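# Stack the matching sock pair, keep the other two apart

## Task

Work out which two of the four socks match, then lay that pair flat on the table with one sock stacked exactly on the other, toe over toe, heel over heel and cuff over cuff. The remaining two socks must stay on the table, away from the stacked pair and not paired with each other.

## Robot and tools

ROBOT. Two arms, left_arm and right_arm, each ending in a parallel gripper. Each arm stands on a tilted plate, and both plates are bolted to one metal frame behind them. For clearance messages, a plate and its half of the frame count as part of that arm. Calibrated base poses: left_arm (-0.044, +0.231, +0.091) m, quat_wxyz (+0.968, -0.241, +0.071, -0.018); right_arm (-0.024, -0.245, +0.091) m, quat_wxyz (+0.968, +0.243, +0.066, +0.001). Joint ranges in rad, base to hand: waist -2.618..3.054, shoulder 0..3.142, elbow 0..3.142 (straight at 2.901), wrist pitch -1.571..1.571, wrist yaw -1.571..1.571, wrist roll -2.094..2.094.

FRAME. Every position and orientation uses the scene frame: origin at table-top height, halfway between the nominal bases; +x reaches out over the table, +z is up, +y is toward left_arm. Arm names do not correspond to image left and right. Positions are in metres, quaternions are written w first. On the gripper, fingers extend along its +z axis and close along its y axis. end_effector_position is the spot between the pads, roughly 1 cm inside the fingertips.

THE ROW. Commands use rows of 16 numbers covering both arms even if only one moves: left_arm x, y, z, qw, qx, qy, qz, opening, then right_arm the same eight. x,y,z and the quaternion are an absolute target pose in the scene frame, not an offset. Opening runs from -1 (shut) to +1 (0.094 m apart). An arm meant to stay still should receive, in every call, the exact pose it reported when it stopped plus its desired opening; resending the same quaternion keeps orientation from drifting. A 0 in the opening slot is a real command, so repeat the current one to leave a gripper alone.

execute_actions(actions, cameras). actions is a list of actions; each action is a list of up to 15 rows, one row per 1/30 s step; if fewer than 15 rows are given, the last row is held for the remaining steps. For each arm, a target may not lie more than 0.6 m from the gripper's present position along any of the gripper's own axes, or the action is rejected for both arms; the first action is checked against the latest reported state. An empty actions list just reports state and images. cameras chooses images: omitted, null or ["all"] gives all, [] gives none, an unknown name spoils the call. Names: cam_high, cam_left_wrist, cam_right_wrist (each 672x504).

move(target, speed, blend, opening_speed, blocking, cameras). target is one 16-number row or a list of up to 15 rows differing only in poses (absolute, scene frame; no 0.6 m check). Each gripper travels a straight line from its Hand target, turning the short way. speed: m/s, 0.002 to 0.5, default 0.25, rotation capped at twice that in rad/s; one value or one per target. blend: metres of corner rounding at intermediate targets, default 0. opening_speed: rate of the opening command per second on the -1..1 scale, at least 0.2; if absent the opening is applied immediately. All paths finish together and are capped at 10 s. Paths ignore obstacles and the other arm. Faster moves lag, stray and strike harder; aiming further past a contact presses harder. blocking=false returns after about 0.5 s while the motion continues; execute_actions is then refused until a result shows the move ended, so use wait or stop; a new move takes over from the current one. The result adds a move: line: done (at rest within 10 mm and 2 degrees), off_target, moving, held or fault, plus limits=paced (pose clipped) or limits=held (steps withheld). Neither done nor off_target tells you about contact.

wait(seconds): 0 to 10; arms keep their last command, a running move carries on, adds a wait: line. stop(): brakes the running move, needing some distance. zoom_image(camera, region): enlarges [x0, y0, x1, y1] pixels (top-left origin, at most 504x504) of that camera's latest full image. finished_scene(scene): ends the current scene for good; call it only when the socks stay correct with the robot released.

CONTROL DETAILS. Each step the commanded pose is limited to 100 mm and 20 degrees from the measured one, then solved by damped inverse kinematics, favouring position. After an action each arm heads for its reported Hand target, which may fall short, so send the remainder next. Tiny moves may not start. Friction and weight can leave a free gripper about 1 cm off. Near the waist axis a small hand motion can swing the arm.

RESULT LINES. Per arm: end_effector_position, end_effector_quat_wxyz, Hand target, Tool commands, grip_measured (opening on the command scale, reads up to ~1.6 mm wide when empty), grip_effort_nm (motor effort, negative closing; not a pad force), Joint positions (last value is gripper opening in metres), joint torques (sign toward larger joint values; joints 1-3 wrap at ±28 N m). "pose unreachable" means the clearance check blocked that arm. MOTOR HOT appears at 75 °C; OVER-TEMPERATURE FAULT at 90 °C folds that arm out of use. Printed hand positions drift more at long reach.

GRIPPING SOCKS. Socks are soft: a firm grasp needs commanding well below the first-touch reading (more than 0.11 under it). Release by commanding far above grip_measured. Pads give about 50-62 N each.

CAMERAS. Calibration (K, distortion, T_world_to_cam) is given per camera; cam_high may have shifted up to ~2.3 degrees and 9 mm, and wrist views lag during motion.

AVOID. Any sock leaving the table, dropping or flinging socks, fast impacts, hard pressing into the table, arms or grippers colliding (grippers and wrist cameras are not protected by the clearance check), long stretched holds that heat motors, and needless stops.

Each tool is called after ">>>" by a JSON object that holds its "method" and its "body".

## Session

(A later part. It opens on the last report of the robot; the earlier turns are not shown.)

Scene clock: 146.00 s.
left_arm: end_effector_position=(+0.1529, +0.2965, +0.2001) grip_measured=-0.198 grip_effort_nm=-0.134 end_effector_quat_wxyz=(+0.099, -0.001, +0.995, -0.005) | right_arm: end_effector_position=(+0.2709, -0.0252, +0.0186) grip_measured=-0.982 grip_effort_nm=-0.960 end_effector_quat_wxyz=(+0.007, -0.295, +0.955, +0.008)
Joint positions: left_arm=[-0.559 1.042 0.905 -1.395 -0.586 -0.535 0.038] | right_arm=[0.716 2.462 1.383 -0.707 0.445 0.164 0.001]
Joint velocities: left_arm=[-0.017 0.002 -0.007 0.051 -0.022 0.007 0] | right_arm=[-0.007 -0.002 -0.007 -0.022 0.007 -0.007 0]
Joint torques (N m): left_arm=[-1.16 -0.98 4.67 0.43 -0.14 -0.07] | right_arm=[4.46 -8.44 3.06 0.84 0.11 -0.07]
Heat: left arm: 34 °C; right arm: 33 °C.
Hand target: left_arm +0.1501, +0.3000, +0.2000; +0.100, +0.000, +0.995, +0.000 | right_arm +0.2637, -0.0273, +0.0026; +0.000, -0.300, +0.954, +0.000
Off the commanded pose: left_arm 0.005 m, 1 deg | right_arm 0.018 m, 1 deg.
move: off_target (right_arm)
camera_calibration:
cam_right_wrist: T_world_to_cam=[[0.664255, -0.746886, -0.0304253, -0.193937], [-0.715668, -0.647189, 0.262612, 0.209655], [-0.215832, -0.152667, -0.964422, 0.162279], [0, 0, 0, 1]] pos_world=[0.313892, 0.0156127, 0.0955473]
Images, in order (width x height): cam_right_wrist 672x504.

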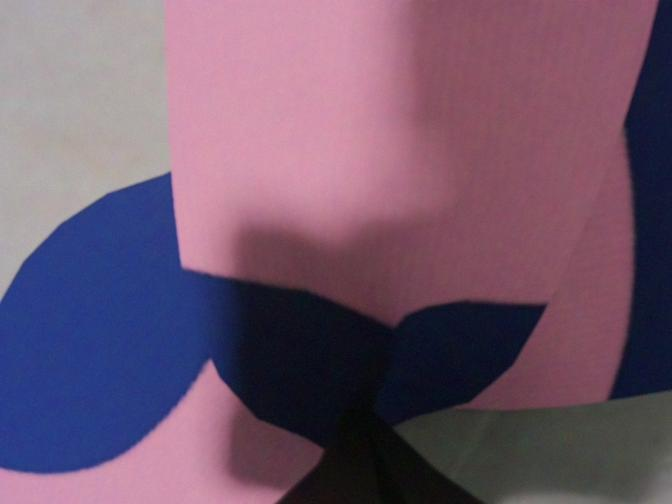

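>>> {"method": "move", "body": {"target": [[0.15,0.30,0.2,0.1,0,0.995,0,-0.2,0.265,-0.025,0.08,0,-0.30,0.954,0,-1]], "cameras": ["cam_right_wrist","cam_high"], "speed": 0.1}}

>>> {"method": "zoom_image", "body": {"camera": "cam_high", "region": [210, 150, 400, 340]}}

Scene clock: 150.37 s.
left_arm: end_effector_position=(+0.1529, +0.2965, +0.2001) grip_measured=-0.198 grip_effort_nm=-0.134 end_effector_quat_wxyz=(+0.099, -0.001, +0.995, -0.005) | right_arm: end_effector_position=(+0.2592, -0.0308, +0.0639) grip_measured=-0.983 grip_effort_nm=-0.945 end_effector_quat_wxyz=(-0.014, -0.304, +0.953, -0.010)
Joint positions: left_arm=[-0.559 1.042 0.905 -1.395 -0.586 -0.535 0.038] | right_arm=[0.783 2.403 1.457 -0.93 0.439 0.244 0.001]
Joint velocities: left_arm=[-0.017 -0.017 -0.017 0.037 -0.081 -0.037 0] | right_arm=[0.002 -0.002 -0.007 -0.022 0.051 0.022 0]
Joint torques (N m): left_arm=[-1.24 -0.95 4.7 0.47 -0.16 -0.05] | right_arm=[6.2 -13.15 6.65 0.13 -0.09 0.1]
Heat: left arm: 34 °C; right arm: 34 °C.
Hand target: left_arm +0.1501, +0.3000, +0.2000; +0.100, +0.000, +0.995, +0.000 | right_arm +0.2641, -0.0252, +0.0801; +0.001, -0.300, +0.954, +0.001
Off the commanded pose: left_arm 0.005 m, 1 deg | right_arm 0.018 m, 2 deg.
move: off_target (right_arm)
camera_calibration:
cam_right_wrist: T_world_to_cam=[[0.676454, -0.736333, -0.0149473, -0.192814], [-0.696217, -0.645955, 0.313088, 0.177567], [-0.240192, -0.201383, -0.949607, 0.206472], [0, 0, 0, 1]] pos_world=[0.303648, 0.0143051, 0.137591]
Images, in order (width x height): cam_high 672x504, cam_right_wrist 672x504.

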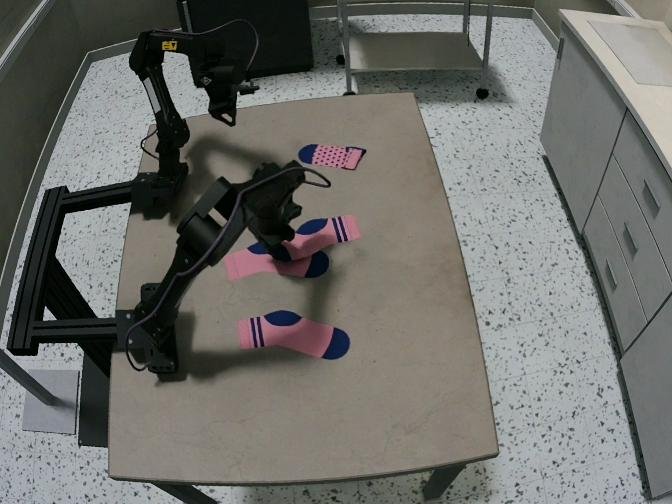

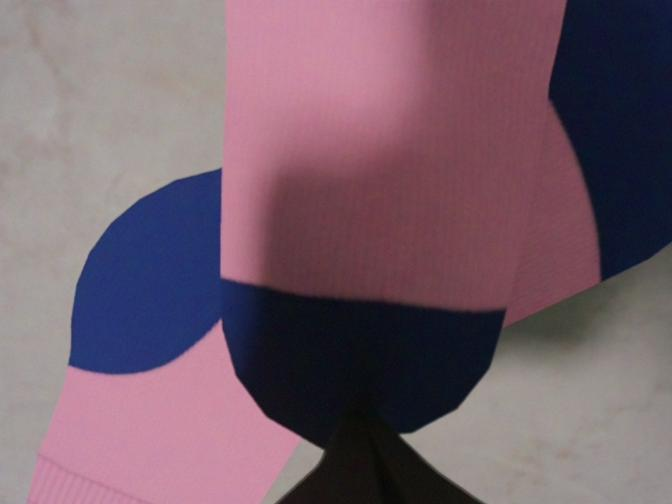

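Scaled by 2.653.

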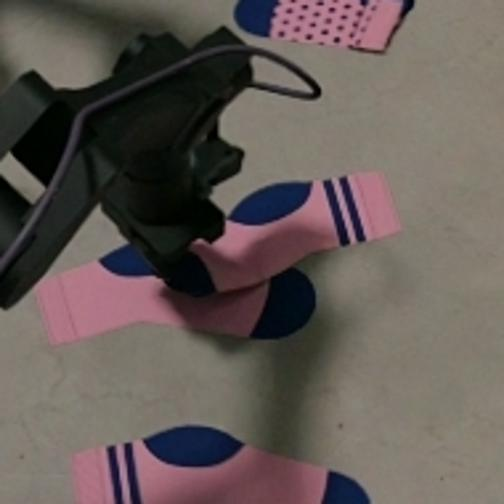

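>>> {"method": "move", "body": {"target": [[0.15,0.30,0.2,0.1,0,0.995,0,-0.2,0.28,-0.025,0.17,0,-0.25,0.967,0,-1]], "cameras": ["cam_right_wrist","cam_high"], "speed": 0.12}}

>>> {"method": "zoom_image", "body": {"camera": "cam_high", "region": [210, 150, 400, 340]}}

Scene clock: 155.23 s.
left_arm: end_effector_position=(+0.1529, +0.2965, +0.2001) grip_measured=-0.198 grip_effort_nm=-0.134 end_effector_quat_wxyz=(+0.099, -0.001, +0.995, -0.005) | right_arm: end_effector_position=(+0.2768, -0.0297, +0.1526) grip_measured=-0.983 grip_effort_nm=-0.935 end_effector_quat_wxyz=(-0.014, -0.253, +0.967, -0.011)
Joint positions: left_arm=[-0.559 1.042 0.905 -1.395 -0.586 -0.535 0.038] | right_arm=[0.845 2.375 1.766 -1.298 0.42 0.416 0.001]
Joint velocities: left_arm=[-0.017 -0.012 -0.012 -0.037 -0.007 0.051 0] | right_arm=[-0.012 -0.002 -0.002 0.022 0.022 -0.007 -0.001]
Joint torques (N m): left_arm=[-0.98 -1.02 4.55 0.41 -0.13 -0.06] | right_arm=[6.48 -13.04 7.51 0.09 -0.09 0.1]
Heat: left arm: 34 °C; right arm: 35 °C.
Hand target: left_arm +0.1501, +0.3000, +0.2000; +0.100, +0.000, +0.995, +0.000 | right_arm +0.2787, -0.0259, +0.1702; +0.000, -0.250, +0.968, +0.001
Off the commanded pose: left_arm 0.005 m, 1 deg | right_arm 0.018 m, 2 deg.
move: off_target (right_arm)
camera_calibration:
cam_right_wrist: T_world_to_cam=[[0.595177, -0.803521, -0.01089, -0.18275], [-0.760445, -0.567547, 0.315615, 0.18242], [-0.259784, -0.179566, -0.948825, 0.301093], [0, 0, 0, 1]] pos_world=[0.325709, 0.0107543, 0.22612]
Images, in order (width x height): cam_high 672x504, cam_right_wrist 672x504.

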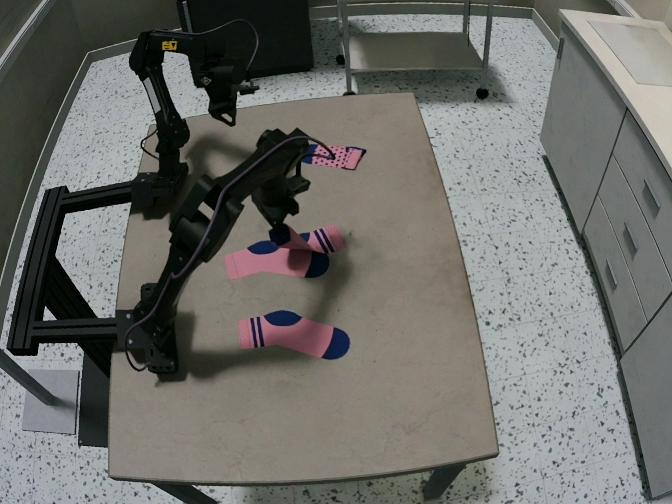

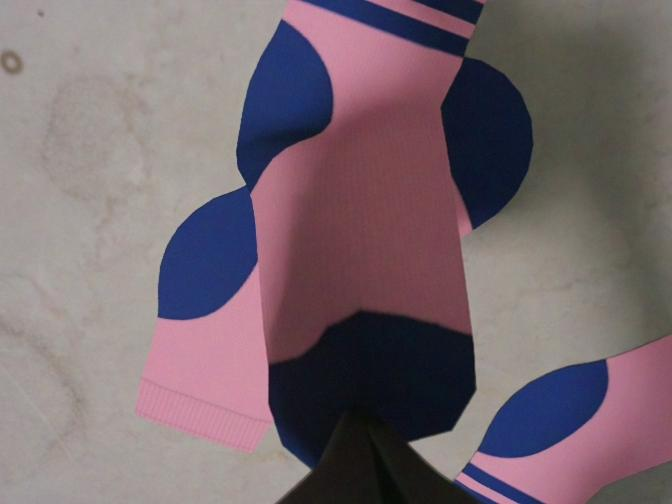

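Scaled by 2.653.

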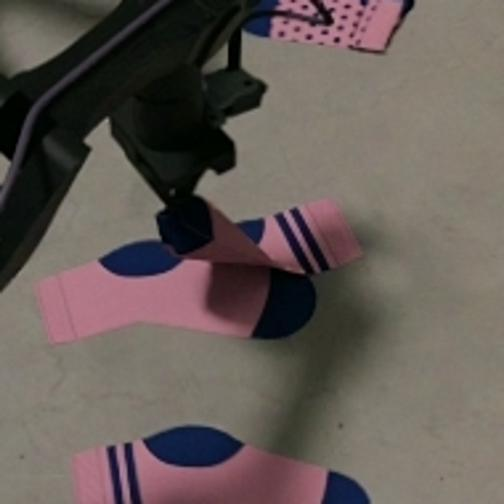

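>>> {"method": "move", "body": {"target": [[0.15,0.30,0.2,0.1,0,0.995,0,-0.2,0.30,-0.03,0.29,0.1,-0.15,0.98,0,-1],[0.15,0.30,0.2,0.1,0,0.995,0,-0.2,0.22,-0.15,0.30,0.15,0.0,0.98,0,-1]], "cameras": ["cam_right_wrist","cam_high"], "speed": 0.15}}

>>> {"method": "zoom_image", "body": {"camera": "cam_high", "region": [170, 180, 380, 390]}}

Scene clock: 162.13 s.
left_arm: end_effector_position=(+0.1529, +0.2965, +0.2001) grip_measured=-0.198 grip_effort_nm=-0.125 end_effector_quat_wxyz=(+0.099, -0.001, +0.995, -0.005) | right_arm: end_effector_position=(+0.2233, -0.1460, +0.3022) grip_measured=-0.983 grip_effort_nm=-0.935 end_effector_quat_wxyz=(+0.145, +0.008, +0.989, +0.015)
Joint positions: left_arm=[-0.559 1.042 0.905 -1.395 -0.586 -0.535 0.038] | right_arm=[1.06 1.757 1.537 -1.55 0.594 1.065 0.001]
Joint velocities: left_arm=[0.002 -0.007 0.007 0.037 -0.022 -0.007 0] | right_arm=[-0.022 -0.037 0.017 -0.066 -0.007 0.022 0]
Joint torques (N m): left_arm=[-1.07 -0.95 4.67 0.43 -0.16 -0.07] | right_arm=[4 -5.3 4.11 0.55 0.3 0.11]
Heat: left arm: 34 °C; right arm: 36 °C.
Hand target: left_arm +0.1501, +0.3000, +0.2000; +0.100, +0.000, +0.995, +0.000 | right_arm +0.2189, -0.1507, +0.3015; +0.150, +0.001, +0.989, +0.005
Off the commanded pose: left_arm 0.005 m, 1 deg | right_arm 0.006 m, 2 deg.
move: done
camera_calibration:
cam_right_wrist: T_world_to_cam=[[0.115407, -0.993186, -0.0161812, -0.161679], [-0.993307, -0.115313, -0.00667584, 0.243927], [0.00476445, 0.0168434, -0.999847, 0.393306], [0, 0, 0, 1]] pos_world=[0.259079, -0.139074, 0.392258]
Images, in order (width x height): cam_high 672x504, cam_right_wrist 672x504.

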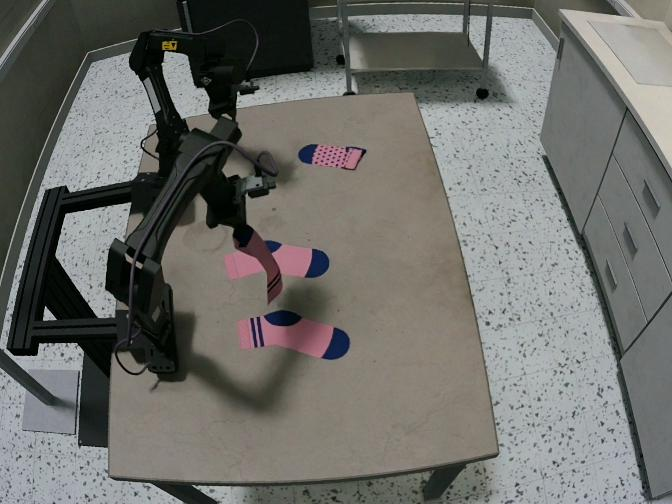

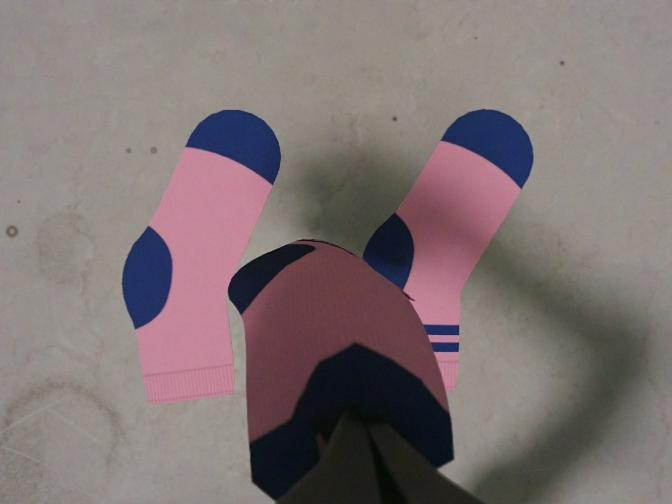

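Scaled by 2.400.

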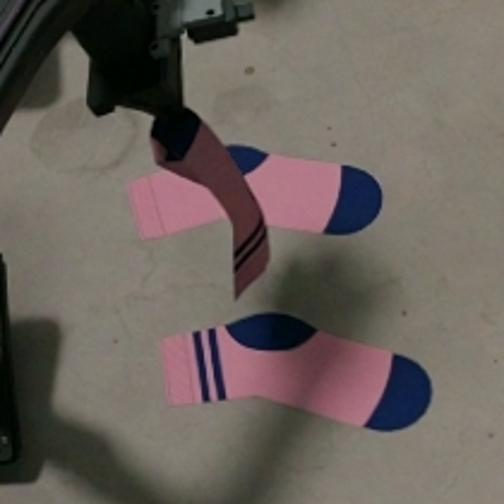

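>>> {"method": "move", "body": {"target": [0.15,0.30,0.2,0.1,0,0.995,0,-0.2,0.148,-0.217,0.28,0.2,0.0,0.98,0,-1], "cameras": ["cam_right_wrist","cam_high"], "speed": 0.12}}

>>> {"method": "zoom_image", "body": {"camera": "cam_high", "region": [170, 180, 380, 390]}}

Scene clock: 177.20 s.
left_arm: end_effector_position=(+0.1529, +0.2965, +0.2001) grip_measured=-0.198 grip_effort_nm=-0.129 end_effector_quat_wxyz=(+0.099, -0.001, +0.995, -0.005) | right_arm: end_effector_position=(+0.1499, -0.2127, +0.2831) grip_measured=-0.983 grip_effort_nm=-0.940 end_effector_quat_wxyz=(+0.204, -0.003, +0.977, +0.056)
Joint positions: left_arm=[-0.559 1.042 0.905 -1.395 -0.586 -0.535 0.038] | right_arm=[1.258 1.304 1.113 -1.558 0.629 1.201 0.001]
Joint velocities: left_arm=[-0.012 0.002 -0.012 -0.051 0.037 -0.037 0] | right_arm=[-0.007 -0.012 0.017 0.022 0.051 -0.022 0.001]
Joint torques (N m): left_arm=[-1.01 -0.91 4.66 0.44 -0.13 -0.09] | right_arm=[2.09 0.06 4.14 0.77 0.35 0.09]
Heat: left arm: 34 °C; right arm: 33 °C.
Hand target: left_arm +0.1501, +0.3000, +0.2000; +0.100, +0.000, +0.995, +0.000 | right_arm +0.1484, -0.2162, +0.2797; +0.210, -0.009, +0.977, +0.046
Off the commanded pose: left_arm 0.005 m, 1 deg | right_arm 0.006 m, 6 deg.
joint sent to its limit (right arm) — joint 4 (wrist pitch), lower limit. The joint targets are off in orientation, not in position.
move: off_target (right_arm)
camera_calibration:
cam_right_wrist: T_world_to_cam=[[0.152956, -0.985291, -0.0761963, -0.206665], [-0.980456, -0.141647, -0.136536, 0.192457], [0.123735, 0.0955911, -0.9877, 0.371188], [0, 0, 0, 1]] pos_world=[0.174378, -0.211846, 0.377152]
Images, in order (width x height): cam_high 672x504, cam_right_wrist 672x504.

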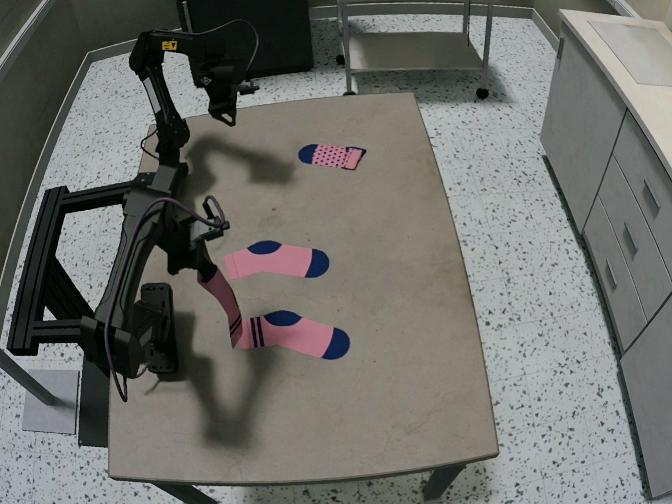

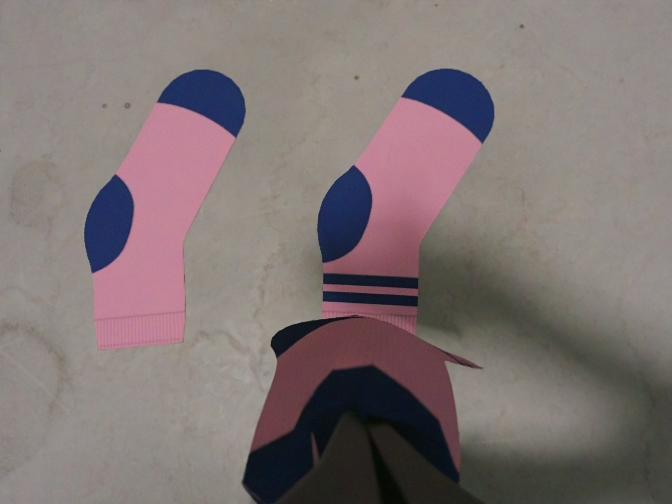

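Scaled by 2.400.

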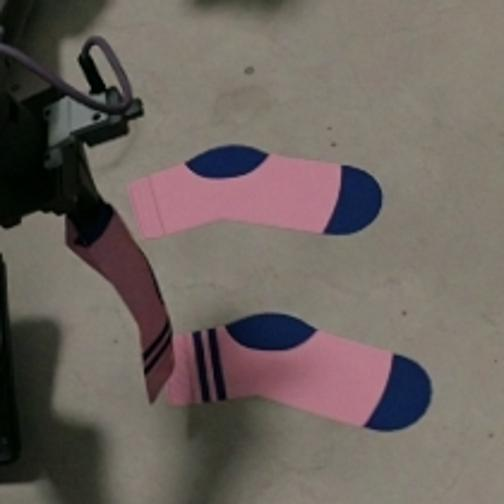

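>>> {"method": "move", "body": {"target": [[0.15,0.30,0.2,0.1,0,0.995,0,-0.2,0.163,-0.187,0.265,0.2,0,0.98,0,-1],[0.15,0.30,0.2,0.1,0,0.995,0,-0.2,0.163,-0.187,0.225,0.2,0,0.98,0,-1],[0.15,0.30,0.2,0.1,0,0.995,0,-0.2,0.172,-0.19,0.19,0.14,0,0.99,0,-1],[0.15,0.30,0.2,0.1,0,0.995,0,-0.2,0.205,-0.20,0.155,0.08,0.02,0.995,0,-1],[0.15,0.30,0.2,0.1,0,0.995,0,-0.2,0.26,-0.217,0.12,0.04,0.05,0.998,0,-1],[0.15,0.30,0.2,0.1,0,0.995,0,-0.2,0.315,-0.238,0.085,0,0.09,0.996,0,-1],[0.15,0.30,0.2,0.1,0,0.995,0,-0.2,0.355,-0.256,0.05,0,0.12,0.993,0,-1],[0.15,0.30,0.2,0.1,0,0.995,0,-0.2,0.382,-0.27,0.024,0,0.156,0.988,0,-1],[0.15,0.30,0.2,0.1,0,0.995,0,-0.2,0.390,-0.272,0.012,0,0.156,0.988,0,-1]], "cameras": ["cam_right_wrist","cam_high"], "speed": 0.12, "blend": 0.015}}

>>> {"method": "zoom_image", "body": {"camera": "cam_high", "region": [190, 260, 400, 400]}}

Scene clock: 191.07 s.
left_arm: end_effector_position=(+0.1529, +0.2965, +0.2001) grip_measured=-0.198 grip_effort_nm=-0.134 end_effector_quat_wxyz=(+0.099, -0.001, +0.995, -0.005) | right_arm: end_effector_position=(+0.3832, -0.2797, +0.0212) grip_measured=-0.983 grip_effort_nm=-0.940 end_effector_quat_wxyz=(-0.005, +0.152, +0.988, -0.019)
Joint positions: left_arm=[-0.559 1.042 0.905 -1.395 -0.586 -0.535 0.038] | right_arm=[0.095 2.139 1.444 -0.802 0.535 0.389 0.001]
Joint velocities: left_arm=[-0.002 -0.017 -0.002 -0.022 -0.007 0.007 -0.001] | right_arm=[-0.002 0.007 -0.027 0.022 0.037 0.022 -0.001]
Joint torques (N m): left_arm=[-1.07 -1.03 4.63 0.38 -0.15 -0.08] | right_arm=[4.57 -7.77 6.04 0.82 -0.02 -0.09]
Heat: left arm: 34 °C; right arm: 32 °C.
Hand target: left_arm +0.1501, +0.3000, +0.2000; +0.100, +0.000, +0.995, +0.000 | right_arm +0.3921, -0.2758, +0.0102; +0.001, +0.156, +0.988, -0.016
Off the commanded pose: left_arm 0.005 m, 1 deg | right_arm 0.014 m, 2 deg.
move: off_target (right_arm); blend cut to 0.0073 m at target 8
camera_calibration:
cam_right_wrist: T_world_to_cam=[[-0.178052, -0.983868, 0.0173309, -0.203073], [-0.940798, 0.175367, 0.29008, 0.440382], [-0.28844, 0.0353444, -0.956846, 0.230468], [0, 0, 0, 1]] pos_world=[0.444629, -0.285171, 0.0962961]
Images, in order (width x height): cam_high 672x504, cam_right_wrist 672x504.

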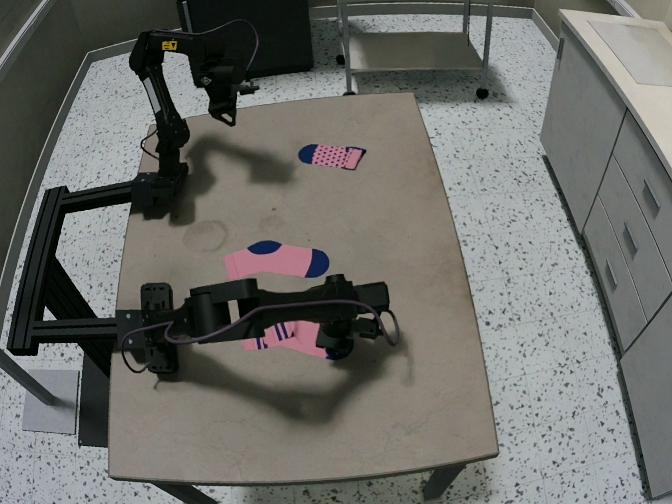

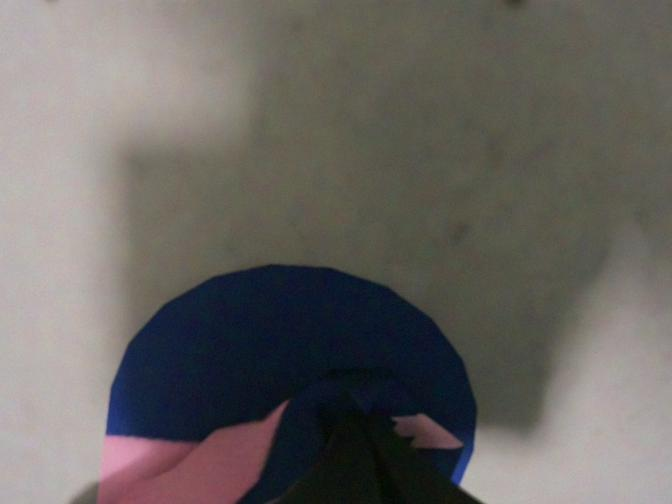

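Scaled by 2.400.

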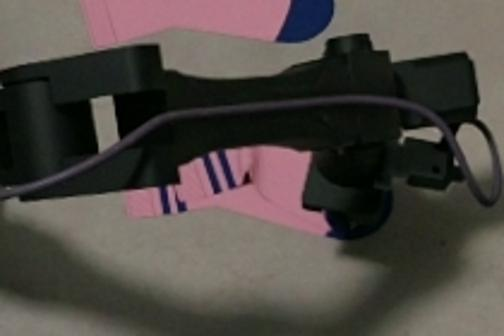

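>>> {"method": "move", "body": {"target": [0.15,0.30,0.2,0.1,0,0.995,0,-0.2,0.390,-0.272,0.012,0,0.156,0.988,0,-0.2], "cameras": ["cam_right_wrist"], "opening_speed": 0.7}}

>>> {"method": "move", "body": {"target": [[0.15,0.30,0.2,0.1,0,0.995,0,-0.2,0.388,-0.27,0.05,0,0.156,0.988,0,-0.2],[0.15,0.30,0.2,0.1,0,0.995,0,-0.2,0.24,-0.24,0.28,0.15,0,0.98,0,-0.2]], "cameras": ["cam_right_wrist","cam_high"], "speed": 0.2}}

>>> {"method": "zoom_image", "body": {"camera": "cam_right_wrist", "region": [180, 40, 560, 420]}}

Scene clock: 196.83 s.
left_arm: end_effector_position=(+0.1529, +0.2965, +0.2001) grip_measured=-0.198 grip_effort_nm=-0.129 end_effector_quat_wxyz=(+0.099, -0.001, +0.995, -0.005) | right_arm: end_effector_position=(+0.3856, -0.2781, +0.0209) grip_measured=-0.203 grip_effort_nm=0.110 end_effector_quat_wxyz=(-0.001, +0.153, +0.988, -0.013)
Joint positions: left_arm=[-0.559 1.042 0.905 -1.395 -0.586 -0.535 0.038] | right_arm=[0.094 2.139 1.444 -0.79 0.525 0.385 0.037]
Joint velocities: left_arm=[-0.012 0.002 0.007 0.007 0.022 0.022 0.001] | right_arm=[-0.017 0.002 -0.007 -0.022 -0.007 0.022 0]
Joint torques (N m): left_arm=[-0.98 -0.98 4.72 0.42 -0.16 -0.06] | right_arm=[4.55 -9.06 4.92 0.74 -0.25 -0.06]
Heat: left arm: 34 °C; right arm: 32 °C.
Hand target: left_arm +0.1501, +0.3000, +0.2000; +0.100, +0.000, +0.995, +0.000 | right_arm +0.3897, -0.2722, +0.0122; -0.001, +0.156, +0.988, +0.000
Off the commanded pose: left_arm 0.005 m, 1 deg | right_arm 0.012 m, 2 deg.
move: off_target (right_arm)
camera_calibration:
cam_right_wrist: T_world_to_cam=[[-0.180165, -0.983623, 0.00508362, -0.199921], [-0.942882, 0.174171, 0.283968, 0.442985], [-0.280203, 0.0463679, -0.95882, 0.230724], [0, 0, 0, 1]] pos_world=[0.446314, -0.2845, 0.0964459]
Images, in order (width x height): cam_right_wrist 672x504.

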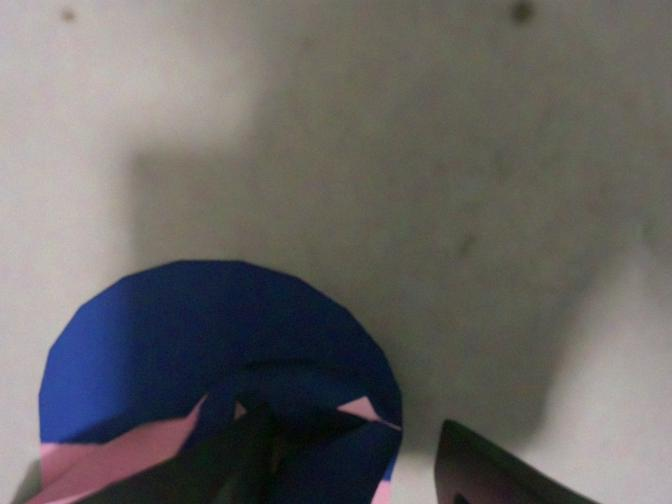

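Scene clock: 199.37 s.
left_arm: end_effector_position=(+0.1529, +0.2965, +0.2001) grip_measured=-0.198 grip_effort_nm=-0.129 end_effector_quat_wxyz=(+0.099, -0.001, +0.995, -0.005) | right_arm: end_effector_position=(+0.2359, -0.2351, +0.2719) grip_measured=-0.202 grip_effort_nm=0.100 end_effector_quat_wxyz=(+0.142, -0.002, +0.990, +0.008)
Joint positions: left_arm=[-0.559 1.042 0.905 -1.395 -0.586 -0.535 0.038] | right_arm=[0.824 1.472 1.309 -1.459 0.627 0.767 0.037]
Joint velocities: left_arm=[-0.007 -0.007 0.002 0.007 0.022 0.007 0] | right_arm=[0.002 0.002 0.007 -0.007 0.007 -0.007 -0.001]
Joint torques (N m): left_arm=[-1.06 -1.09 4.68 0.44 -0.16 -0.07] | right_arm=[3.33 -3.17 7.62 0.6 0.26 0.13]
Heat: left arm: 34 °C; right arm: 33 °C.
Hand target: left_arm +0.1501, +0.3000, +0.2000; +0.100, +0.000, +0.995, +0.000 | right_arm +0.2380, -0.2381, +0.2816; +0.154, +0.002, +0.988, +0.010
Off the commanded pose: left_arm 0.005 m, 1 deg | right_arm 0.010 m, 1 deg.
move: done
camera_calibration:
cam_right_wrist: T_world_to_cam=[[0.13224, -0.991217, 0.00116117, -0.260291], [-0.991217, -0.132239, 0.00109599, 0.239408], [-0.000932809, -0.0012959, -0.999999, 0.361599], [0, 0, 0, 1]] pos_world=[0.272064, -0.225877, 0.361638]
Images, in order (width x height): cam_high 672x504, cam_right_wrist 672x504.

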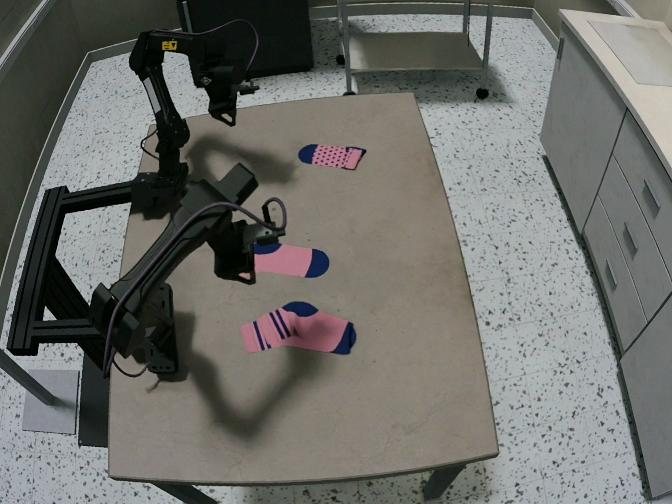

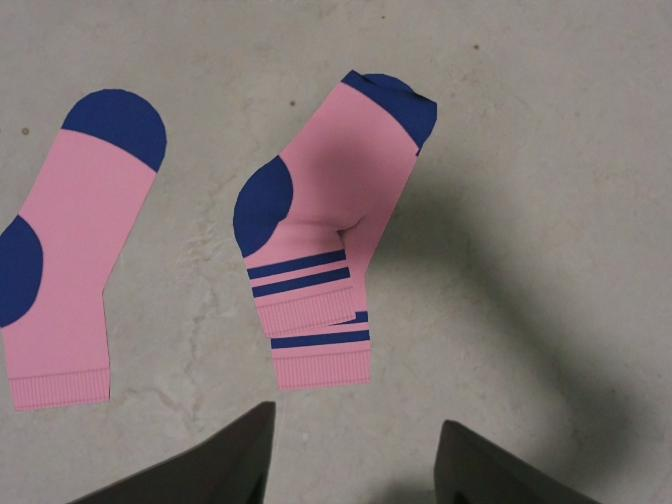

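Scaled by 1.326.

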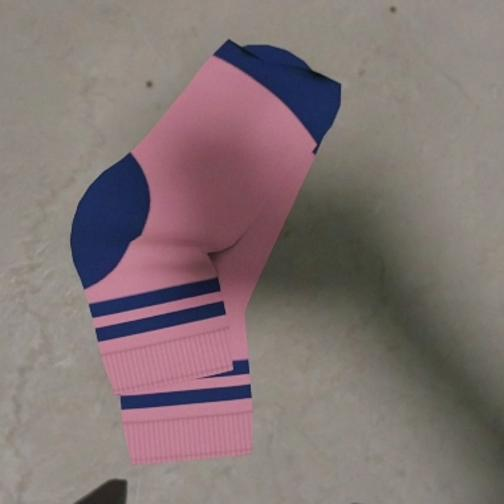

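>>> {"method": "move", "body": {"target": [[0.15,0.30,0.2,0.1,0,0.995,0,-0.2,0.208,-0.213,0.10,0,-0.165,0.986,0,-0.2],[0.15,0.30,0.2,0.1,0,0.995,0,-0.2,0.208,-0.213,0.055,0,-0.165,0.986,0,-0.2]], "cameras": ["cam_right_wrist"], "speed": 0.2}}

Scene clock: 214.80 s.
left_arm: end_effector_position=(+0.1529, +0.2965, +0.2001) grip_measured=-0.198 grip_effort_nm=-0.139 end_effector_quat_wxyz=(+0.099, -0.001, +0.995, -0.005) | right_arm: end_effector_position=(+0.2144, -0.2130, +0.0582) grip_measured=-0.202 grip_effort_nm=0.095 end_effector_quat_wxyz=(+0.003, -0.162, +0.987, -0.005)
Joint positions: left_arm=[-0.559 1.042 0.905 -1.395 -0.586 -0.535 0.038] | right_arm=[0.445 1.726 0.755 -0.696 0.51 0.147 0.037]
Joint velocities: left_arm=[-0.007 -0.007 -0.002 0.037 -0.037 -0.007 0] | right_arm=[-0.017 -0.002 0.007 -0.022 -0.066 -0.051 -0.001]
Joint torques (N m): left_arm=[-1.02 -1.02 4.74 0.41 -0.13 -0.02] | right_arm=[2.77 -4.59 3.44 0.56 0.01 -0.1]
Heat: left arm: 34 °C; right arm: 32 °C.
Hand target: left_arm +0.1501, +0.3000, +0.2000; +0.100, +0.000, +0.995, +0.000 | right_arm +0.2109, -0.2128, +0.0531; -0.001, -0.166, +0.986, -0.006
Off the commanded pose: left_arm 0.005 m, 1 deg | right_arm 0.007 m, 1 deg.
move: done
camera_calibration:
cam_right_wrist: T_world_to_cam=[[0.436132, -0.899826, -0.0101455, -0.280312], [-0.86301, -0.421429, 0.278589, 0.116026], [-0.254957, -0.112746, -0.960357, 0.176286], [0, 0, 0, 1]] pos_world=[0.26733, -0.183459, 0.13413]
Images, in order (width x height): cam_right_wrist 672x504.

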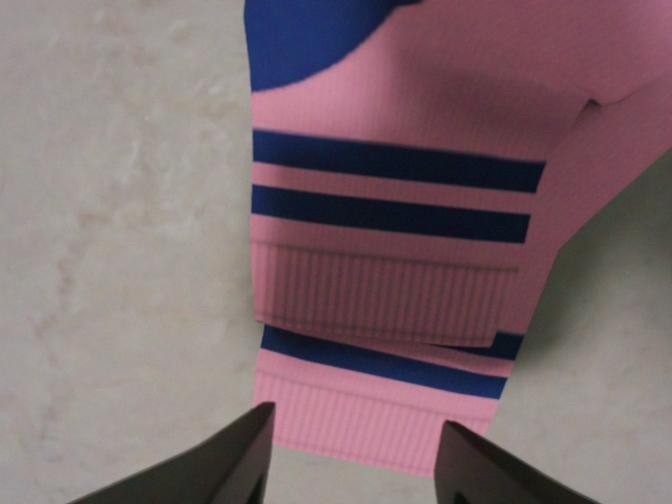

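>>> {"method": "move", "body": {"target": [[0.15,0.30,0.2,0.1,0,0.995,0,-0.2,0.220,-0.2125,0.03,0,-0.165,0.986,0,-0.2],[0.15,0.30,0.2,0.1,0,0.995,0,-0.2,0.221,-0.2125,0.002,0,-0.165,0.986,0,-0.2]], "cameras": ["cam_right_wrist"], "speed": 0.1}}

>>> {"method": "move", "body": {"target": [0.15,0.30,0.2,0.1,0,0.995,0,-0.2,0.221,-0.2125,0.002,0,-0.165,0.986,0,-1], "cameras": ["cam_right_wrist"], "opening_speed": 0.7}}

Scene clock: 220.73 s.
left_arm: end_effector_position=(+0.1529, +0.2965, +0.2001) grip_measured=-0.198 grip_effort_nm=-0.125 end_effector_quat_wxyz=(+0.099, -0.001, +0.995, -0.005) | right_arm: end_effector_position=(+0.2187, -0.2169, +0.0152) grip_measured=-0.202 grip_effort_nm=0.090 end_effector_quat_wxyz=(-0.011, -0.172, +0.985, -0.004)
Joint positions: left_arm=[-0.559 1.042 0.905 -1.395 -0.586 -0.535 0.038] | right_arm=[0.336 1.849 0.72 -0.507 0.512 0.017 0.037]
Joint velocities: left_arm=[-0.007 -0.017 0.002 -0.022 -0.066 -0.066 0] | right_arm=[-0.007 0.007 0.007 0.022 -0.051 -0.037 0]
Joint torques (N m): left_arm=[-1.16 -0.94 4.64 0.45 -0.12 -0.1] | right_arm=[2.02 -3.44 2.04 1.4 0 -0.17]
Heat: left arm: 34 °C; right arm: 32 °C.
Hand target: left_arm +0.1501, +0.3000, +0.2000; +0.100, +0.000, +0.995, +0.000 | right_arm +0.2207, -0.2136, +0.0028; -0.002, -0.165, +0.986, -0.002
Off the commanded pose: left_arm 0.005 m, 1 deg | right_arm 0.014 m, 2 deg.
move: off_target (right_arm)
camera_calibration:
cam_right_wrist: T_world_to_cam=[[0.45382, -0.890887, -0.0191969, -0.28796], [-0.84601, -0.437525, 0.304696, 0.12249], [-0.279848, -0.122036, -0.952256, 0.138957], [0, 0, 0, 1]] pos_world=[0.273196, -0.18599, 0.0894726]
Images, in order (width x height): cam_right_wrist 672x504.

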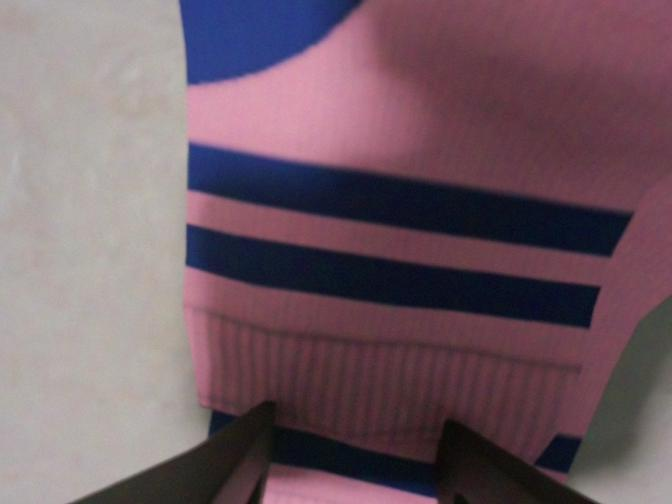

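Scene clock: 222.10 s.
left_arm: end_effector_position=(+0.1529, +0.2965, +0.2001) grip_measured=-0.198 grip_effort_nm=-0.134 end_effector_quat_wxyz=(+0.099, -0.001, +0.995, -0.005) | right_arm: end_effector_position=(+0.2233, -0.2163, +0.0153) grip_measured=-0.983 grip_effort_nm=-0.935 end_effector_quat_wxyz=(-0.002, -0.171, +0.985, -0.005)
Joint positions: left_arm=[-0.559 1.042 0.905 -1.395 -0.586 -0.535 0.038] | right_arm=[0.336 1.848 0.72 -0.488 0.517 0.008 0.001]
Joint velocities: left_arm=[0.002 -0.002 -0.007 0.007 0.037 -0.007 -0.001] | right_arm=[0.012 -0.017 -0.002 -0.051 0.007 -0.022 0.001]
Joint torques (N m): left_arm=[-1.06 -1.07 4.71 0.41 -0.13 -0.07] | right_arm=[2.11 -3.66 1.91 1.23 -0.09 -0.05]
Heat: left arm: 34 °C; right arm: 32 °C.
Hand target: left_arm +0.1501, +0.3000, +0.2000; +0.100, +0.000, +0.995, +0.000 | right_arm +0.2205, -0.2130, +0.0032; -0.001, -0.165, +0.986, +0.000
Off the commanded pose: left_arm 0.005 m, 1 deg | right_arm 0.014 m, 1 deg.
move: off_target (right_arm)
camera_calibration:
cam_right_wrist: T_world_to_cam=[[0.453586, -0.891138, -0.0115104, -0.289684], [-0.851753, -0.437267, 0.288644, 0.128184], [-0.262255, -0.121121, -0.957367, 0.136746], [0, 0, 0, 1]] pos_world=[0.276439, -0.185535, 0.0905821]
Images, in order (width x height): cam_right_wrist 672x504.

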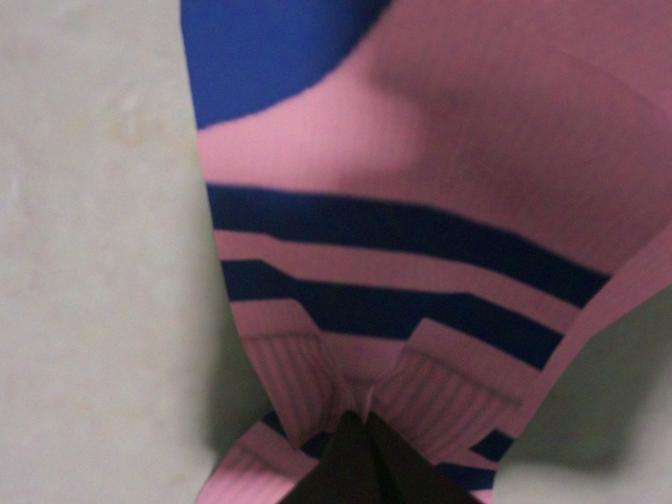

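>>> {"method": "move", "body": {"target": [[0.15,0.30,0.2,0.1,0,0.995,0,-0.2,0.222,-0.2125,0.065,0,-0.165,0.986,0,-1]], "cameras": ["cam_right_wrist"], "speed": 0.08}}

Scene clock: 226.63 s.
left_arm: end_effector_position=(+0.1529, +0.2965, +0.2001) grip_measured=-0.198 grip_effort_nm=-0.125 end_effector_quat_wxyz=(+0.099, -0.001, +0.995, -0.005) | right_arm: end_effector_position=(+0.2146, -0.2157, +0.0557) grip_measured=-0.984 grip_effort_nm=-0.906 end_effector_quat_wxyz=(-0.012, -0.168, +0.986, -0.006)
Joint positions: left_arm=[-0.559 1.042 0.905 -1.395 -0.586 -0.535 0.038] | right_arm=[0.427 1.748 0.778 -0.719 0.506 0.129 0.001]
Joint velocities: left_arm=[-0.002 0.002 0.012 -0.037 -0.051 0.037 0.001] | right_arm=[-0.002 -0.012 -0.012 0.007 0.022 -0.022 0.001]
Joint torques (N m): left_arm=[-1.03 -0.88 4.59 0.4 -0.15 -0.08] | right_arm=[4.4 -7.43 6.02 0.11 -0.09 0.11]
Heat: left arm: 34 °C; right arm: 32 °C.
Hand target: left_arm +0.1501, +0.3000, +0.2000; +0.100, +0.000, +0.995, +0.000 | right_arm +0.2216, -0.2122, +0.0654; +0.001, -0.165, +0.986, +0.001
Off the commanded pose: left_arm 0.005 m, 1 deg | right_arm 0.012 m, 2 deg.
move: off_target (right_arm)
camera_calibration:
cam_right_wrist: T_world_to_cam=[[0.447922, -0.893928, -0.0160638, -0.283828], [-0.848712, -0.430778, 0.306787, 0.109106], [-0.281165, -0.123783, -0.951643, 0.17643], [0, 0, 0, 1]] pos_world=[0.269339, -0.184882, 0.129866]
Images, in order (width x height): cam_right_wrist 672x504.

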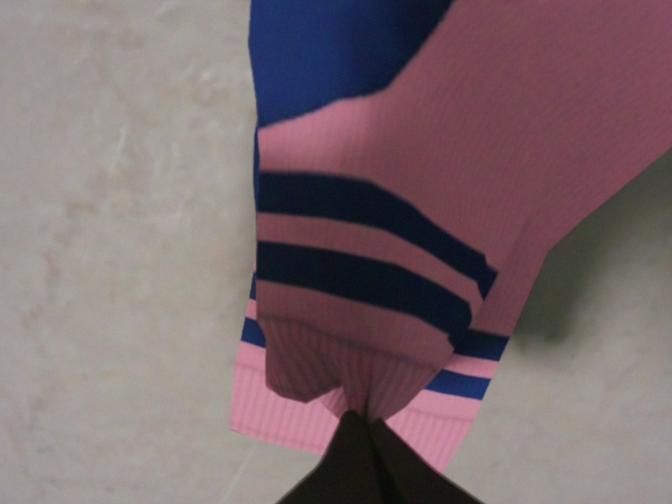

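>>> {"method": "move", "body": {"target": [[0.15,0.30,0.2,0.1,0,0.995,0,-0.2,0.20,-0.22,0.045,0,-0.14,0.99,0,-1],[0.15,0.30,0.2,0.1,0,0.995,0,-0.2,0.166,-0.228,0.03,0,-0.105,0.994,0,-1]], "cameras": ["cam_right_wrist","cam_high"], "speed": 0.07}}

>>> {"method": "zoom_image", "body": {"camera": "cam_high", "region": [200, 270, 380, 390]}}

Scene clock: 232.40 s.
left_arm: end_effector_position=(+0.1529, +0.2965, +0.2001) grip_measured=-0.198 grip_effort_nm=-0.134 end_effector_quat_wxyz=(+0.099, -0.001, +0.995, -0.005) | right_arm: end_effector_position=(+0.1653, -0.2280, +0.0291) grip_measured=-0.984 grip_effort_nm=-0.906 end_effector_quat_wxyz=(-0.009, -0.116, +0.993, -0.005)
Joint positions: left_arm=[-0.559 1.042 0.905 -1.395 -0.586 -0.535 0.038] | right_arm=[0.407 1.647 0.524 -0.548 0.506 0.209 0.001]
Joint velocities: left_arm=[-0.002 -0.007 -0.002 0.022 -0.066 0.007 -0.001] | right_arm=[-0.012 -0.002 -0.027 -0.022 -0.007 -0.051 0]
Joint torques (N m): left_arm=[-0.98 -0.92 4.64 0.42 -0.12 -0.11] | right_arm=[2.22 -5.98 2.88 0.55 -0.02 0.1]
Heat: left arm: 34 °C; right arm: 32 °C.
Hand target: left_arm +0.1501, +0.3000, +0.2000; +0.100, +0.000, +0.995, +0.000 | right_arm +0.1663, -0.2281, +0.0296; -0.001, -0.105, +0.994, +0.000
Off the commanded pose: left_arm 0.005 m, 1 deg | right_arm 0.001 m, 2 deg.
move: done
camera_calibration:
cam_right_wrist: T_world_to_cam=[[0.350413, -0.93645, -0.0164918, -0.266758], [-0.891314, -0.338828, 0.301255, 0.098228], [-0.287698, -0.0908643, -0.953401, 0.144326], [0, 0, 0, 1]] pos_world=[0.22255, -0.203409, 0.103609]
Images, in order (width x height): cam_high 672x504, cam_right_wrist 672x504.

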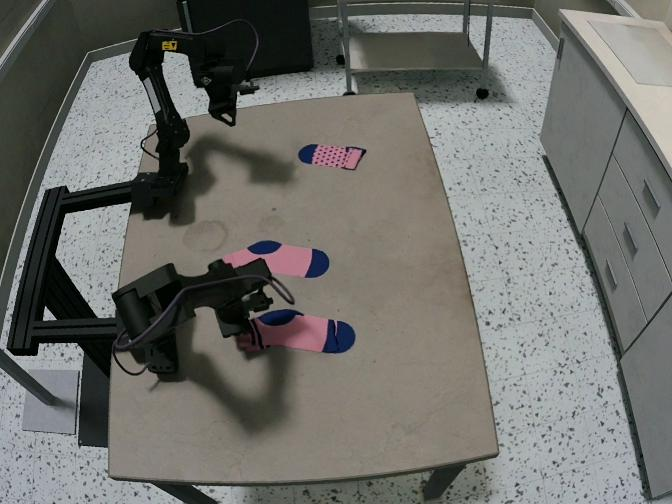

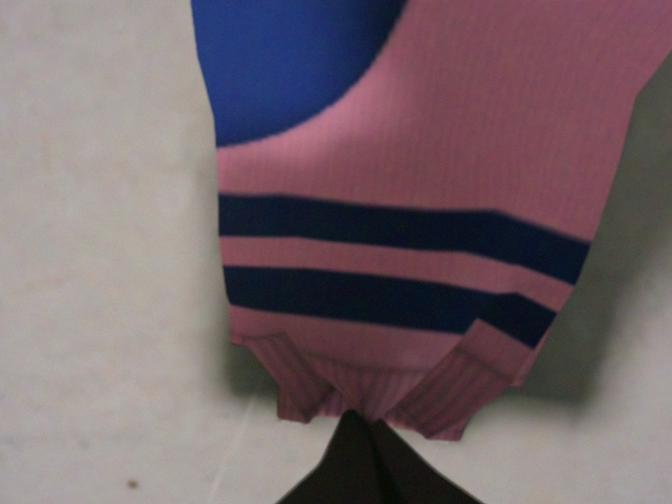

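Scaled by 2.800.

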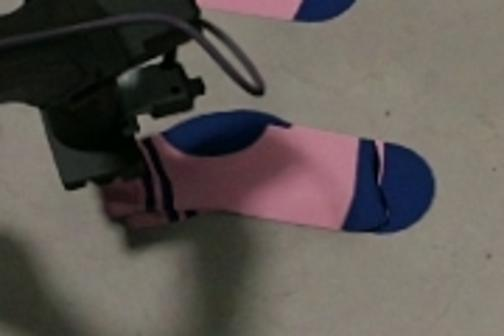

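>>> {"method": "move", "body": {"target": [0.15,0.30,0.2,0.1,0,0.995,0,-0.2,0.166,-0.228,0.02,0,-0.105,0.994,0,-0.2], "cameras": [], "opening_speed": 0.7}}

>>> {"method": "move", "body": {"target": [[0.15,0.30,0.2,0.1,0,0.995,0,-0.2,0.17,-0.228,0.06,0,-0.105,0.994,0,-0.2],[0.15,0.30,0.2,0.1,0,0.995,0,-0.2,0.27,-0.24,0.26,0.15,0,0.98,0,-0.2]], "cameras": ["cam_right_wrist","cam_high"], "speed": 0.2}}

>>> {"method": "zoom_image", "body": {"camera": "cam_right_wrist", "region": [180, 80, 560, 460]}}

Scene clock: 238.57 s.
left_arm: end_effector_position=(+0.1529, +0.2965, +0.2001) grip_measured=-0.198 grip_effort_nm=-0.134 end_effector_quat_wxyz=(+0.099, -0.001, +0.995, -0.005) | right_arm: end_effector_position=(+0.1705, -0.2280, +0.0241) grip_measured=-0.202 grip_effort_nm=0.090 end_effector_quat_wxyz=(+0.004, -0.101, +0.995, +0.001)
Joint positions: left_arm=[-0.559 1.042 0.905 -1.395 -0.586 -0.535 0.038] | right_arm=[0.384 1.647 0.505 -0.485 0.506 0.197 0.037]
Joint velocities: left_arm=[-0.007 0.012 -0.017 -0.081 0.051 0.022 0] | right_arm=[-0.002 0.017 0.002 0.037 -0.095 -0.007 0]
Joint torques (N m): left_arm=[-1.06 -1.06 4.49 0.39 -0.12 -0.06] | right_arm=[2.18 -3.54 2.73 0.6 -0.01 -0.07]
Heat: left arm: 34 °C; right arm: 32 °C.
Hand target: left_arm +0.1501, +0.3000, +0.2000; +0.100, +0.000, +0.995, +0.000 | right_arm +0.1661, -0.2282, +0.0202; +0.000, -0.105, +0.994, +0.000
Off the commanded pose: left_arm 0.005 m, 1 deg | right_arm 0.006 m, 1 deg.
move: done
No camera images: "cameras" was empty.

Scene clock: 240.83 s.
left_arm: end_effector_position=(+0.1529, +0.2965, +0.2001) grip_measured=-0.198 grip_effort_nm=-0.134 end_effector_quat_wxyz=(+0.099, -0.001, +0.995, -0.005) | right_arm: end_effector_position=(+0.2651, -0.2407, +0.2563) grip_measured=-0.202 grip_effort_nm=0.090 end_effector_quat_wxyz=(+0.146, +0.004, +0.989, +0.009)
Joint positions: left_arm=[-0.559 1.042 0.905 -1.395 -0.586 -0.535 0.038] | right_arm=[0.707 1.494 1.298 -1.333 0.632 0.629 0.037]
Joint velocities: left_arm=[0.002 0.012 0.002 -0.037 -0.037 -0.022 -0.001] | right_arm=[-0.007 -0.007 -0.017 0.007 0.022 0.007 -0.001]
Joint torques (N m): left_arm=[-0.94 -1.07 4.67 0.4 -0.14 -0.08] | right_arm=[3.81 -2.77 7.46 0.63 0.22 0.09]
Heat: left arm: 34 °C; right arm: 32 °C.
Hand target: left_arm +0.1501, +0.3000, +0.2000; +0.100, +0.000, +0.995, +0.000 | right_arm +0.2667, -0.2406, +0.2626; +0.152, +0.002, +0.988, +0.006
Off the commanded pose: left_arm 0.005 m, 1 deg | right_arm 0.006 m, 1 deg.
move: done
camera_calibration:
cam_right_wrist: T_world_to_cam=[[0.12152, -0.992587, -0.00215781, -0.266383], [-0.992563, -0.121501, -0.00746083, 0.272725], [0.00714334, 0.0030484, -0.99997, 0.34485], [0, 0, 0, 1]] pos_world=[0.300605, -0.232323, 0.3463]
Images, in order (width x height): cam_high 672x504, cam_right_wrist 672x504.

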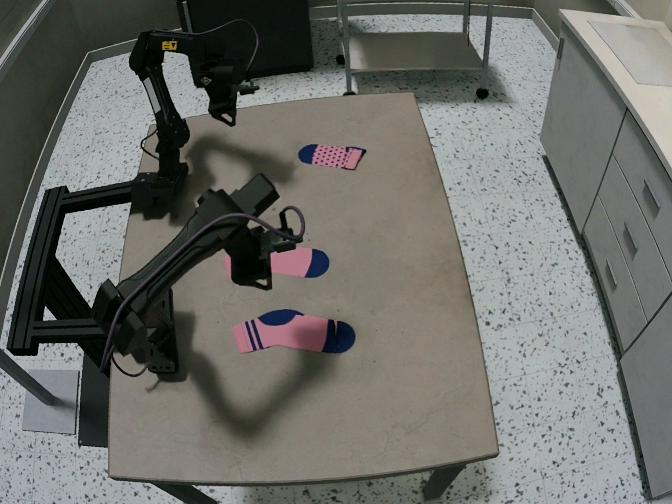

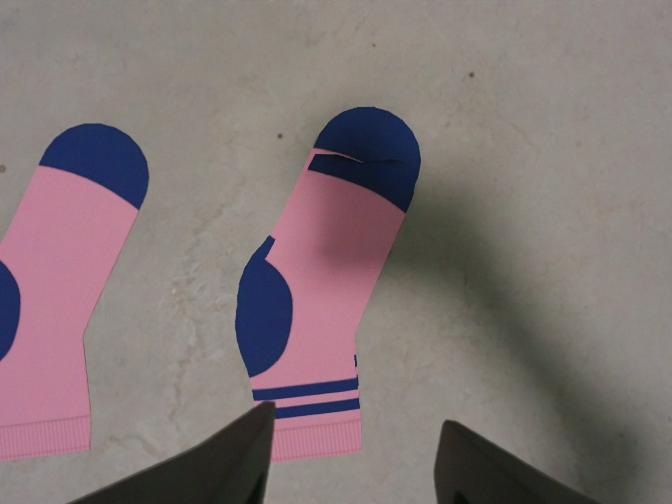

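Scaled by 1.326.

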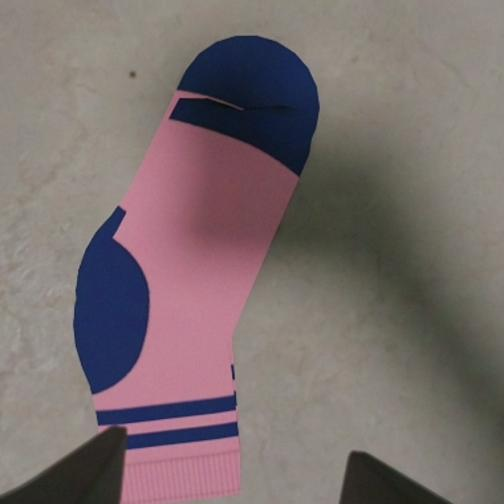

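>>> {"method": "move", "body": {"target": [[0.15,0.30,0.2,0.1,0,0.995,0,-0.2,0.345,-0.238,0.10,0,0.156,0.988,0,-0.2],[0.15,0.30,0.2,0.1,0,0.995,0,-0.2,0.345,-0.238,0.05,0,0.156,0.988,0,-0.2]], "cameras": ["cam_right_wrist"], "speed": 0.2}}

Scene clock: 248.53 s.
left_arm: end_effector_position=(+0.1529, +0.2965, +0.2001) grip_measured=-0.198 grip_effort_nm=-0.134 end_effector_quat_wxyz=(+0.099, -0.001, +0.995, -0.005) | right_arm: end_effector_position=(+0.3498, -0.2440, +0.0543) grip_measured=-0.202 grip_effort_nm=0.095 end_effector_quat_wxyz=(+0.004, +0.162, +0.987, -0.009)
Joint positions: left_arm=[-0.559 1.042 0.905 -1.395 -0.586 -0.535 0.038] | right_arm=[0.224 2.025 1.306 -0.827 0.527 0.547 0.037]
Joint velocities: left_arm=[-0.012 0.007 -0.007 -0.037 0.007 0.022 -0.001] | right_arm=[0.007 0.012 0.007 -0.037 -0.007 -0.022 0]
Joint torques (N m): left_arm=[-1.06 -1.1 4.78 0.4 -0.13 -0.07] | right_arm=[5.04 -8.47 3.88 0.6 -0.05 -0.05]
Heat: left arm: 34 °C; right arm: 32 °C.
Hand target: left_arm +0.1501, +0.3000, +0.2000; +0.100, +0.000, +0.995, +0.000 | right_arm +0.3468, -0.2388, +0.0483; +0.000, +0.155, +0.988, -0.007
Off the commanded pose: left_arm 0.005 m, 1 deg | right_arm 0.009 m, 1 deg.
move: done
camera_calibration:
cam_right_wrist: T_world_to_cam=[[-0.19792, -0.98021, -0.0041062, -0.165503], [-0.942947, 0.189248, 0.273927, 0.398097], [-0.267729, 0.0580874, -0.961742, 0.24979], [0, 0, 0, 1]] pos_world=[0.409504, -0.252077, 0.130504]
Images, in order (width x height): cam_right_wrist 672x504.

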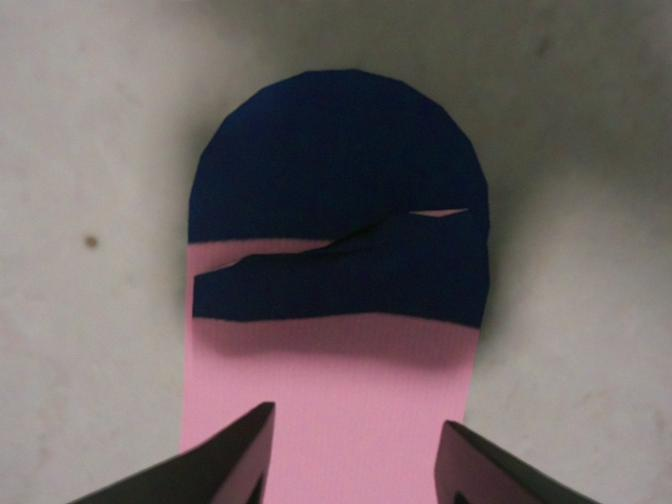

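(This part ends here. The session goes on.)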